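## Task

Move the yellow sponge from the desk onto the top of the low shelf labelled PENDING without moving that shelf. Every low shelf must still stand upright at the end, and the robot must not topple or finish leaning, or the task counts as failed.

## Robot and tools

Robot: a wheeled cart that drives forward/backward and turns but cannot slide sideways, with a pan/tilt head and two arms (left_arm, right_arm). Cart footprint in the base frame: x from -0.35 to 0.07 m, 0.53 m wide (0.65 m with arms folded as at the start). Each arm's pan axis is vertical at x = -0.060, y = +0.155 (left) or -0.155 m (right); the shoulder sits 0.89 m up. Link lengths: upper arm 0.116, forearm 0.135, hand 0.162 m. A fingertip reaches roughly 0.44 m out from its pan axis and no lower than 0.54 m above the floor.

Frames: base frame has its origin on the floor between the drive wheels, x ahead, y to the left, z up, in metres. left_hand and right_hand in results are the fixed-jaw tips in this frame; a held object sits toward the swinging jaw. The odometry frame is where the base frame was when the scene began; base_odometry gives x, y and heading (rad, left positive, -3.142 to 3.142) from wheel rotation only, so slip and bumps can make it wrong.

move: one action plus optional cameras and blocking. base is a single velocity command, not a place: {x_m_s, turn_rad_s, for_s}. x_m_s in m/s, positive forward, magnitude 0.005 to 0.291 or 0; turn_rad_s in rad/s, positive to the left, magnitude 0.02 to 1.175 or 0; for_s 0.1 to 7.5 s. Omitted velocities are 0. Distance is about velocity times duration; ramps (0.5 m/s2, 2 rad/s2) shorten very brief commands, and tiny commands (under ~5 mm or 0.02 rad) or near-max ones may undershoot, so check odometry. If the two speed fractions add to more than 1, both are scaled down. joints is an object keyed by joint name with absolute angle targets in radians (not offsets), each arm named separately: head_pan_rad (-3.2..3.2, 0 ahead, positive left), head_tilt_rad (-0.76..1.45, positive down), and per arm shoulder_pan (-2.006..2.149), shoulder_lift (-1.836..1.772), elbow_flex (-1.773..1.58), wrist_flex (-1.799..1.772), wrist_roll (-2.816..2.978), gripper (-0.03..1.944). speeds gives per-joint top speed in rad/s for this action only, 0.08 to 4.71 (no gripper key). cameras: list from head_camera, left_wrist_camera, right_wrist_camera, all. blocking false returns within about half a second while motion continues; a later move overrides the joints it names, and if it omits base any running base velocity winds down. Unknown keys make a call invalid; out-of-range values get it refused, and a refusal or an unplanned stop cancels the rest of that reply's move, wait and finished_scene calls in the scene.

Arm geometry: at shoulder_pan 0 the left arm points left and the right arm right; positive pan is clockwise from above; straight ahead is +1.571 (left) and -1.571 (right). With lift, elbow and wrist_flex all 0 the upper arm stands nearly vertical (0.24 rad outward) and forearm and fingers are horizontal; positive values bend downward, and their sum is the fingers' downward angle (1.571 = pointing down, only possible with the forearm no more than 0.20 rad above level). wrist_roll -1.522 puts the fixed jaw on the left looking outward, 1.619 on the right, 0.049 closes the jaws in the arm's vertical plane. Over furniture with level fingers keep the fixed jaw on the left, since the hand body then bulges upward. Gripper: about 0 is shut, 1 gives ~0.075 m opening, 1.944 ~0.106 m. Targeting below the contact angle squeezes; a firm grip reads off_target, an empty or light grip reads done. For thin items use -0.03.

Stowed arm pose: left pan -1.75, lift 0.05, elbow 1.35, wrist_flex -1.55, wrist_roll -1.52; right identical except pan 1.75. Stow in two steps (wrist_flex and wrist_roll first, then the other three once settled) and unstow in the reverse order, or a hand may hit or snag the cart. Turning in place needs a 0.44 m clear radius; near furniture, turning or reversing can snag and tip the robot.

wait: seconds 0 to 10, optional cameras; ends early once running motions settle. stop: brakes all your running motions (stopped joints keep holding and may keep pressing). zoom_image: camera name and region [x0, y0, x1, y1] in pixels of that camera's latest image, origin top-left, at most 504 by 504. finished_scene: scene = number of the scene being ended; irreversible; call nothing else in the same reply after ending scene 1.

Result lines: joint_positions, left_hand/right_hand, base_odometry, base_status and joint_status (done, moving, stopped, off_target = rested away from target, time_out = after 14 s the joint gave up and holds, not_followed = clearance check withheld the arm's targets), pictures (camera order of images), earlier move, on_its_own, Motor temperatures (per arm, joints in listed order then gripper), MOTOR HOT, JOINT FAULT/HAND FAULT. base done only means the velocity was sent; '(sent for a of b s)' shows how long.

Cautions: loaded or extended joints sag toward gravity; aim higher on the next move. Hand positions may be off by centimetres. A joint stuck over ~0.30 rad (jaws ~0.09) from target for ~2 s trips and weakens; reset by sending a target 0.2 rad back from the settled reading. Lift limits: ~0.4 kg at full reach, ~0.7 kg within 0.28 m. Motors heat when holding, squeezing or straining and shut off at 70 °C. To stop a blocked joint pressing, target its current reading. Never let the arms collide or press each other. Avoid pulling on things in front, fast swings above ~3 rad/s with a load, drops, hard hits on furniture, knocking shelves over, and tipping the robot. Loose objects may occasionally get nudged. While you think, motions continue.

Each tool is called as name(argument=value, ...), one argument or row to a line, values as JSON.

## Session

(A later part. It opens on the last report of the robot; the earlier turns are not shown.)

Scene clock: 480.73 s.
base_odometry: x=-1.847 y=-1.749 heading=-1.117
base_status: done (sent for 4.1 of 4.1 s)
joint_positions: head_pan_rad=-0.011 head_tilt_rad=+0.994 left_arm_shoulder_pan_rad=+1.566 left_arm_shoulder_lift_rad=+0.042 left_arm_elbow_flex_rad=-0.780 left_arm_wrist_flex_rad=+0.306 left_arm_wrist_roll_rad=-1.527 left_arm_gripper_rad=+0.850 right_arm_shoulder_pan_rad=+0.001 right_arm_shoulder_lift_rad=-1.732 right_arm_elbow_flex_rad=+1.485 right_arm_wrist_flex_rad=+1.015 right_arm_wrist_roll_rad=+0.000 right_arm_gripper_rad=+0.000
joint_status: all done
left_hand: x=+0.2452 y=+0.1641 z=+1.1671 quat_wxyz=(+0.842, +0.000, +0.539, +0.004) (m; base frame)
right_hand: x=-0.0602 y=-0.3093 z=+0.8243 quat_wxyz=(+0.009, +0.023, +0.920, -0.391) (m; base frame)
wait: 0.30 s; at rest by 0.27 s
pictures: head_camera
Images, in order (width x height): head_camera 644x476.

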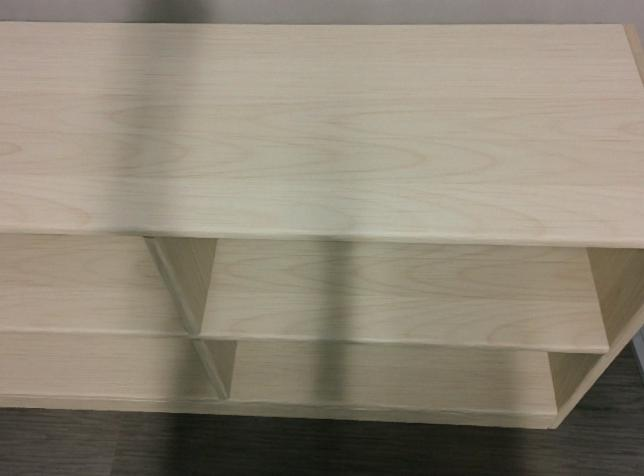

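move(
  base={"x_m_s":0.15,"for_s":1.33},
)

move(
  joints={"left_arm_shoulder_lift_rad":0.95,"left_arm_elbow_flex_rad":-0.55,"left_arm_wrist_flex_rad":0.6},
  speeds={"left_arm_shoulder_lift_rad":1.0,"left_arm_elbow_flex_rad":0.6,"left_arm_wrist_flex_rad":0.6},
)

move(
  joints={"left_arm_shoulder_lift_rad":1.3,"left_arm_elbow_flex_rad":-0.78,"left_arm_wrist_flex_rad":0.35},
  speeds={"left_arm_shoulder_lift_rad":0.6,"left_arm_elbow_flex_rad":0.6,"left_arm_wrist_flex_rad":0.6},
)

move(
  joints={"left_arm_shoulder_lift_rad":1.42,"left_arm_wrist_flex_rad":0.3,"head_pan_rad":0.3},
  speeds={"left_arm_shoulder_lift_rad":0.4,"left_arm_wrist_flex_rad":0.4},
  cameras=["head_camera","left_wrist_camera"],
)

Scene clock: 501.13 s.
move: done
base_odometry: x=-1.759 y=-1.929 heading=-1.118
base_status: done (sent for 1.33 of 1.33 s)
joint_positions: head_pan_rad=-0.011 head_tilt_rad=+0.994 left_arm_shoulder_pan_rad=+1.566 left_arm_shoulder_lift_rad=+0.042 left_arm_elbow_flex_rad=-0.780 left_arm_wrist_flex_rad=+0.306 left_arm_wrist_roll_rad=-1.527 left_arm_gripper_rad=+0.850 right_arm_shoulder_pan_rad=+0.003 right_arm_shoulder_lift_rad=-1.732 right_arm_elbow_flex_rad=+1.485 right_arm_wrist_flex_rad=+1.015 right_arm_wrist_roll_rad=+0.000 right_arm_gripper_rad=+0.000
joint_status: not commanded
left_hand: x=+0.2452 y=+0.1641 z=+1.1671 quat_wxyz=(+0.842, +0.000, +0.539, +0.004) (m; base frame)
right_hand: x=-0.0604 y=-0.3093 z=+0.8243 quat_wxyz=(+0.009, +0.024, +0.920, -0.391) (m; base frame)
pictures: none

Scene clock: 502.70 s.
move: done
base_odometry: x=-1.759 y=-1.929 heading=-1.118
base_status: not commanded
joint_positions: head_pan_rad=-0.011 head_tilt_rad=+0.994 left_arm_shoulder_pan_rad=+1.566 left_arm_shoulder_lift_rad=+0.970 left_arm_elbow_flex_rad=-0.543 left_arm_wrist_flex_rad=+0.599 left_arm_wrist_roll_rad=-1.527 left_arm_gripper_rad=+0.850 right_arm_shoulder_pan_rad=+0.003 right_arm_shoulder_lift_rad=-1.732 right_arm_elbow_flex_rad=+1.485 right_arm_wrist_flex_rad=+1.015 right_arm_wrist_roll_rad=+0.000 right_arm_gripper_rad=+0.000
joint_status: all done
left_hand: x=+0.2870 y=+0.1643 z=+0.7459 quat_wxyz=(+0.269, +0.000, +0.963, +0.001) (m; base frame)
right_hand: x=-0.0604 y=-0.3093 z=+0.8243 quat_wxyz=(+0.009, +0.024, +0.920, -0.391) (m; base frame)
pictures: none

Scene clock: 503.80 s.
move: done
base_odometry: x=-1.759 y=-1.929 heading=-1.118
base_status: not commanded
joint_positions: head_pan_rad=-0.011 head_tilt_rad=+0.994 left_arm_shoulder_pan_rad=+1.566 left_arm_shoulder_lift_rad=+1.320 left_arm_elbow_flex_rad=-0.743 left_arm_wrist_flex_rad=+0.366 left_arm_wrist_roll_rad=-1.527 left_arm_gripper_rad=+0.850 right_arm_shoulder_pan_rad=+0.003 right_arm_shoulder_lift_rad=-1.732 right_arm_elbow_flex_rad=+1.485 right_arm_wrist_flex_rad=+1.015 right_arm_wrist_roll_rad=+0.000 right_arm_gripper_rad=+0.000
joint_status: all done
left_hand: x=+0.2966 y=+0.1643 z=+0.6958 quat_wxyz=(+0.309, +0.000, +0.951, +0.001) (m; base frame)
right_hand: x=-0.0604 y=-0.3093 z=+0.8243 quat_wxyz=(+0.009, +0.024, +0.920, -0.391) (m; base frame)
pictures: none

Scene clock: 504.77 s.
move: done
base_odometry: x=-1.759 y=-1.929 heading=-1.118
base_status: not commanded
joint_positions: head_pan_rad=+0.290 head_tilt_rad=+0.994 left_arm_shoulder_pan_rad=+1.566 left_arm_shoulder_lift_rad=+1.436 left_arm_elbow_flex_rad=-0.745 left_arm_wrist_flex_rad=+0.312 left_arm_wrist_roll_rad=-1.527 left_arm_gripper_rad=+0.850 right_arm_shoulder_pan_rad=+0.003 right_arm_shoulder_lift_rad=-1.732 right_arm_elbow_flex_rad=+1.485 right_arm_wrist_flex_rad=+1.015 right_arm_wrist_roll_rad=+0.000 right_arm_gripper_rad=+0.000
joint_status: all done
left_hand: x=+0.2790 y=+0.1642 z=+0.6639 quat_wxyz=(+0.280, +0.000, +0.960, +0.001) (m; base frame)
right_hand: x=-0.0604 y=-0.3093 z=+0.8243 quat_wxyz=(+0.009, +0.024, +0.920, -0.391) (m; base frame)
pictures: head_camera, left_wrist_camera
Images, in order (width x height): head_camera 644x476, left_wrist_camera 644x476.

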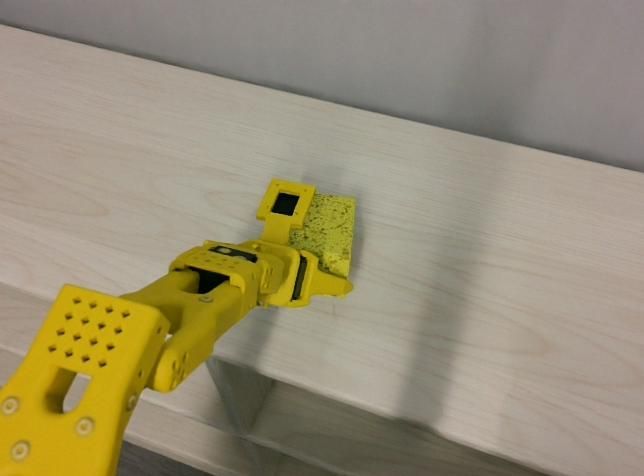

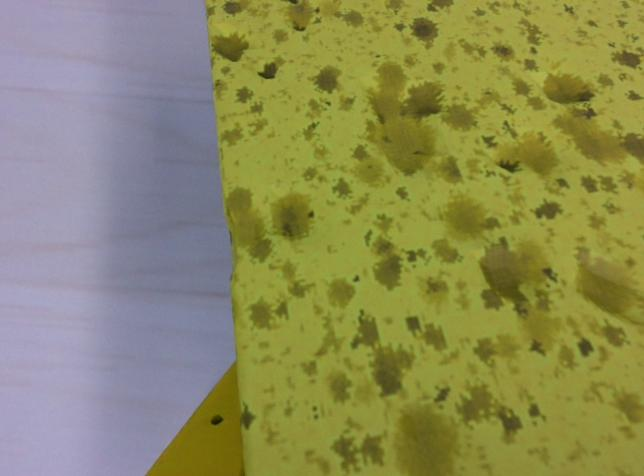

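move(
  joints={"left_arm_shoulder_lift_rad":1.53,"left_arm_wrist_flex_rad":-0.1},
  speeds={"left_arm_shoulder_lift_rad":0.15,"left_arm_wrist_flex_rad":0.6},
)

move(
  joints={"left_arm_shoulder_lift_rad":1.65,"left_arm_wrist_flex_rad":-0.22},
  speeds={"left_arm_shoulder_lift_rad":0.15,"left_arm_wrist_flex_rad":0.15},
  cameras=["head_camera","left_wrist_camera"],
)

Scene clock: 522.50 s.
move: done
base_odometry: x=-1.759 y=-1.929 heading=-1.118
base_status: not commanded
joint_positions: head_pan_rad=+0.290 head_tilt_rad=+0.994 left_arm_shoulder_pan_rad=+1.566 left_arm_shoulder_lift_rad=+1.547 left_arm_elbow_flex_rad=-0.747 left_arm_wrist_flex_rad=-0.084 left_arm_wrist_roll_rad=-1.527 left_arm_gripper_rad=+0.850 right_arm_shoulder_pan_rad=+0.003 right_arm_shoulder_lift_rad=-1.732 right_arm_elbow_flex_rad=+1.485 right_arm_wrist_flex_rad=+1.015 right_arm_wrist_roll_rad=+0.000 right_arm_gripper_rad=+0.000
joint_status: all done
left_hand: x=+0.3022 y=+0.1643 z=+0.6700 quat_wxyz=(+0.414, +0.000, +0.910, +0.002) (m; base frame)
right_hand: x=-0.0604 y=-0.3093 z=+0.8243 quat_wxyz=(+0.009, +0.024, +0.920, -0.391) (m; base frame)
pictures: none

Scene clock: 523.73 s.
move: done
base_odometry: x=-1.759 y=-1.929 heading=-1.118
base_status: not commanded
joint_positions: head_pan_rad=+0.290 head_tilt_rad=+0.994 left_arm_shoulder_pan_rad=+1.566 left_arm_shoulder_lift_rad=+1.665 left_arm_elbow_flex_rad=-0.747 left_arm_wrist_flex_rad=-0.204 left_arm_wrist_roll_rad=-1.527 left_arm_gripper_rad=+0.850 right_arm_shoulder_pan_rad=+0.003 right_arm_shoulder_lift_rad=-1.732 right_arm_elbow_flex_rad=+1.485 right_arm_wrist_flex_rad=+1.015 right_arm_wrist_roll_rad=+0.000 right_arm_gripper_rad=+0.000
joint_status: all done
left_hand: x=+0.2869 y=+0.1643 z=+0.6461 quat_wxyz=(+0.415, +0.000, +0.910, +0.002) (m; base frame)
right_hand: x=-0.0604 y=-0.3093 z=+0.8243 quat_wxyz=(+0.009, +0.024, +0.920, -0.391) (m; base frame)
pictures: head_camera, left_wrist_camera
Images, in order (width x height): head_camera 644x476, left_wrist_camera 644x476.

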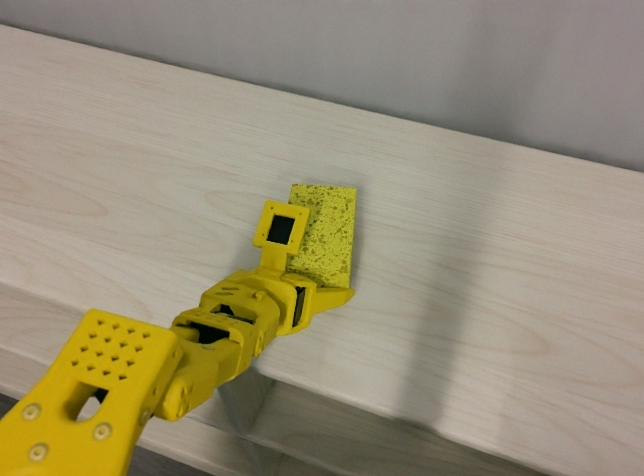

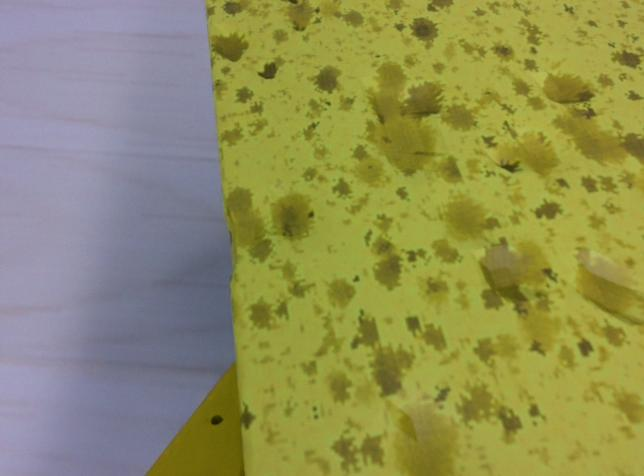

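Near end is over the shelf (edge at x .13). Release and back off.

move(
  joints={"left_arm_gripper_rad":1.35},
)

move(
  base={"x_m_s":-0.12,"for_s":1.7},
)

wait(
  seconds=0.3,
  cameras=["head_camera"],
)

Scene clock: 529.50 s.
move: done
base_odometry: x=-1.759 y=-1.929 heading=-1.118
base_status: not commanded
joint_positions: head_pan_rad=+0.290 head_tilt_rad=+0.994 left_arm_shoulder_pan_rad=+1.566 left_arm_shoulder_lift_rad=+1.665 left_arm_elbow_flex_rad=-0.751 left_arm_wrist_flex_rad=-0.207 left_arm_wrist_roll_rad=-1.527 left_arm_gripper_rad=+1.342 right_arm_shoulder_pan_rad=+0.003 right_arm_shoulder_lift_rad=-1.732 right_arm_elbow_flex_rad=+1.485 right_arm_wrist_flex_rad=+1.015 right_arm_wrist_roll_rad=+0.000 right_arm_gripper_rad=+0.000
joint_status: all done
left_hand: x=+0.2882 y=+0.1643 z=+0.6475 quat_wxyz=(+0.419, +0.000, +0.908, +0.002) (m; base frame)
right_hand: x=-0.0604 y=-0.3093 z=+0.8243 quat_wxyz=(+0.009, +0.024, +0.920, -0.391) (m; base frame)
pictures: none

Scene clock: 532.17 s.
move: done
base_odometry: x=-1.849 y=-1.744 heading=-1.117
base_status: done (sent for 1.7 of 1.7 s)
joint_positions: head_pan_rad=+0.290 head_tilt_rad=+0.994 left_arm_shoulder_pan_rad=+1.566 left_arm_shoulder_lift_rad=+1.665 left_arm_elbow_flex_rad=-0.753 left_arm_wrist_flex_rad=-0.207 left_arm_wrist_roll_rad=-1.527 left_arm_gripper_rad=+1.342 right_arm_shoulder_pan_rad=+0.001 right_arm_shoulder_lift_rad=-1.732 right_arm_elbow_flex_rad=+1.485 right_arm_wrist_flex_rad=+1.015 right_arm_wrist_roll_rad=+0.000 right_arm_gripper_rad=+0.000
joint_status: not commanded
left_hand: x=+0.2885 y=+0.1643 z=+0.6478 quat_wxyz=(+0.419, +0.000, +0.908, +0.002) (m; base frame)
right_hand: x=-0.0602 y=-0.3093 z=+0.8243 quat_wxyz=(+0.009, +0.023, +0.920, -0.391) (m; base frame)
pictures: none

Scene clock: 532.47 s.
base_odometry: x=-1.849 y=-1.744 heading=-1.117
base_status: done (sent for 1.7 of 1.7 s)
joint_positions: head_pan_rad=+0.290 head_tilt_rad=+0.994 left_arm_shoulder_pan_rad=+1.566 left_arm_shoulder_lift_rad=+1.665 left_arm_elbow_flex_rad=-0.753 left_arm_wrist_flex_rad=-0.207 left_arm_wrist_roll_rad=-1.527 left_arm_gripper_rad=+1.342 right_arm_shoulder_pan_rad=+0.001 right_arm_shoulder_lift_rad=-1.732 right_arm_elbow_flex_rad=+1.485 right_arm_wrist_flex_rad=+1.015 right_arm_wrist_roll_rad=+0.000 right_arm_gripper_rad=+0.000
joint_status: not commanded
left_hand: x=+0.2885 y=+0.1643 z=+0.6478 quat_wxyz=(+0.419, +0.000, +0.908, +0.002) (m; base frame)
right_hand: x=-0.0602 y=-0.3093 z=+0.8243 quat_wxyz=(+0.009, +0.023, +0.920, -0.391) (m; base frame)
wait: 0.30 s; at rest by 0.27 s
pictures: head_camera
Images, in order (width x height): head_camera 644x476.

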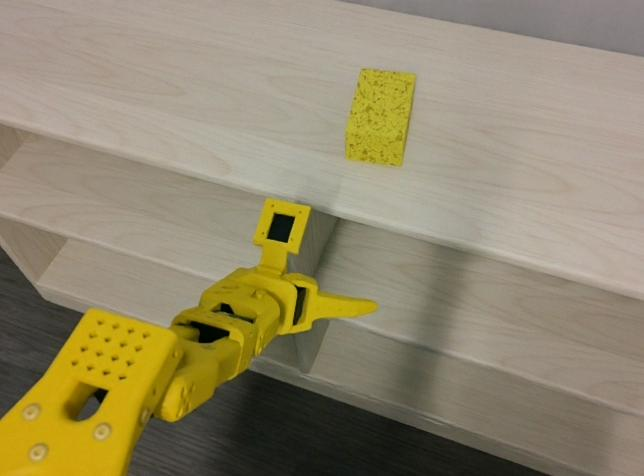

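finished_scene(
  scene=3,
)

The scene is finished: the task was done.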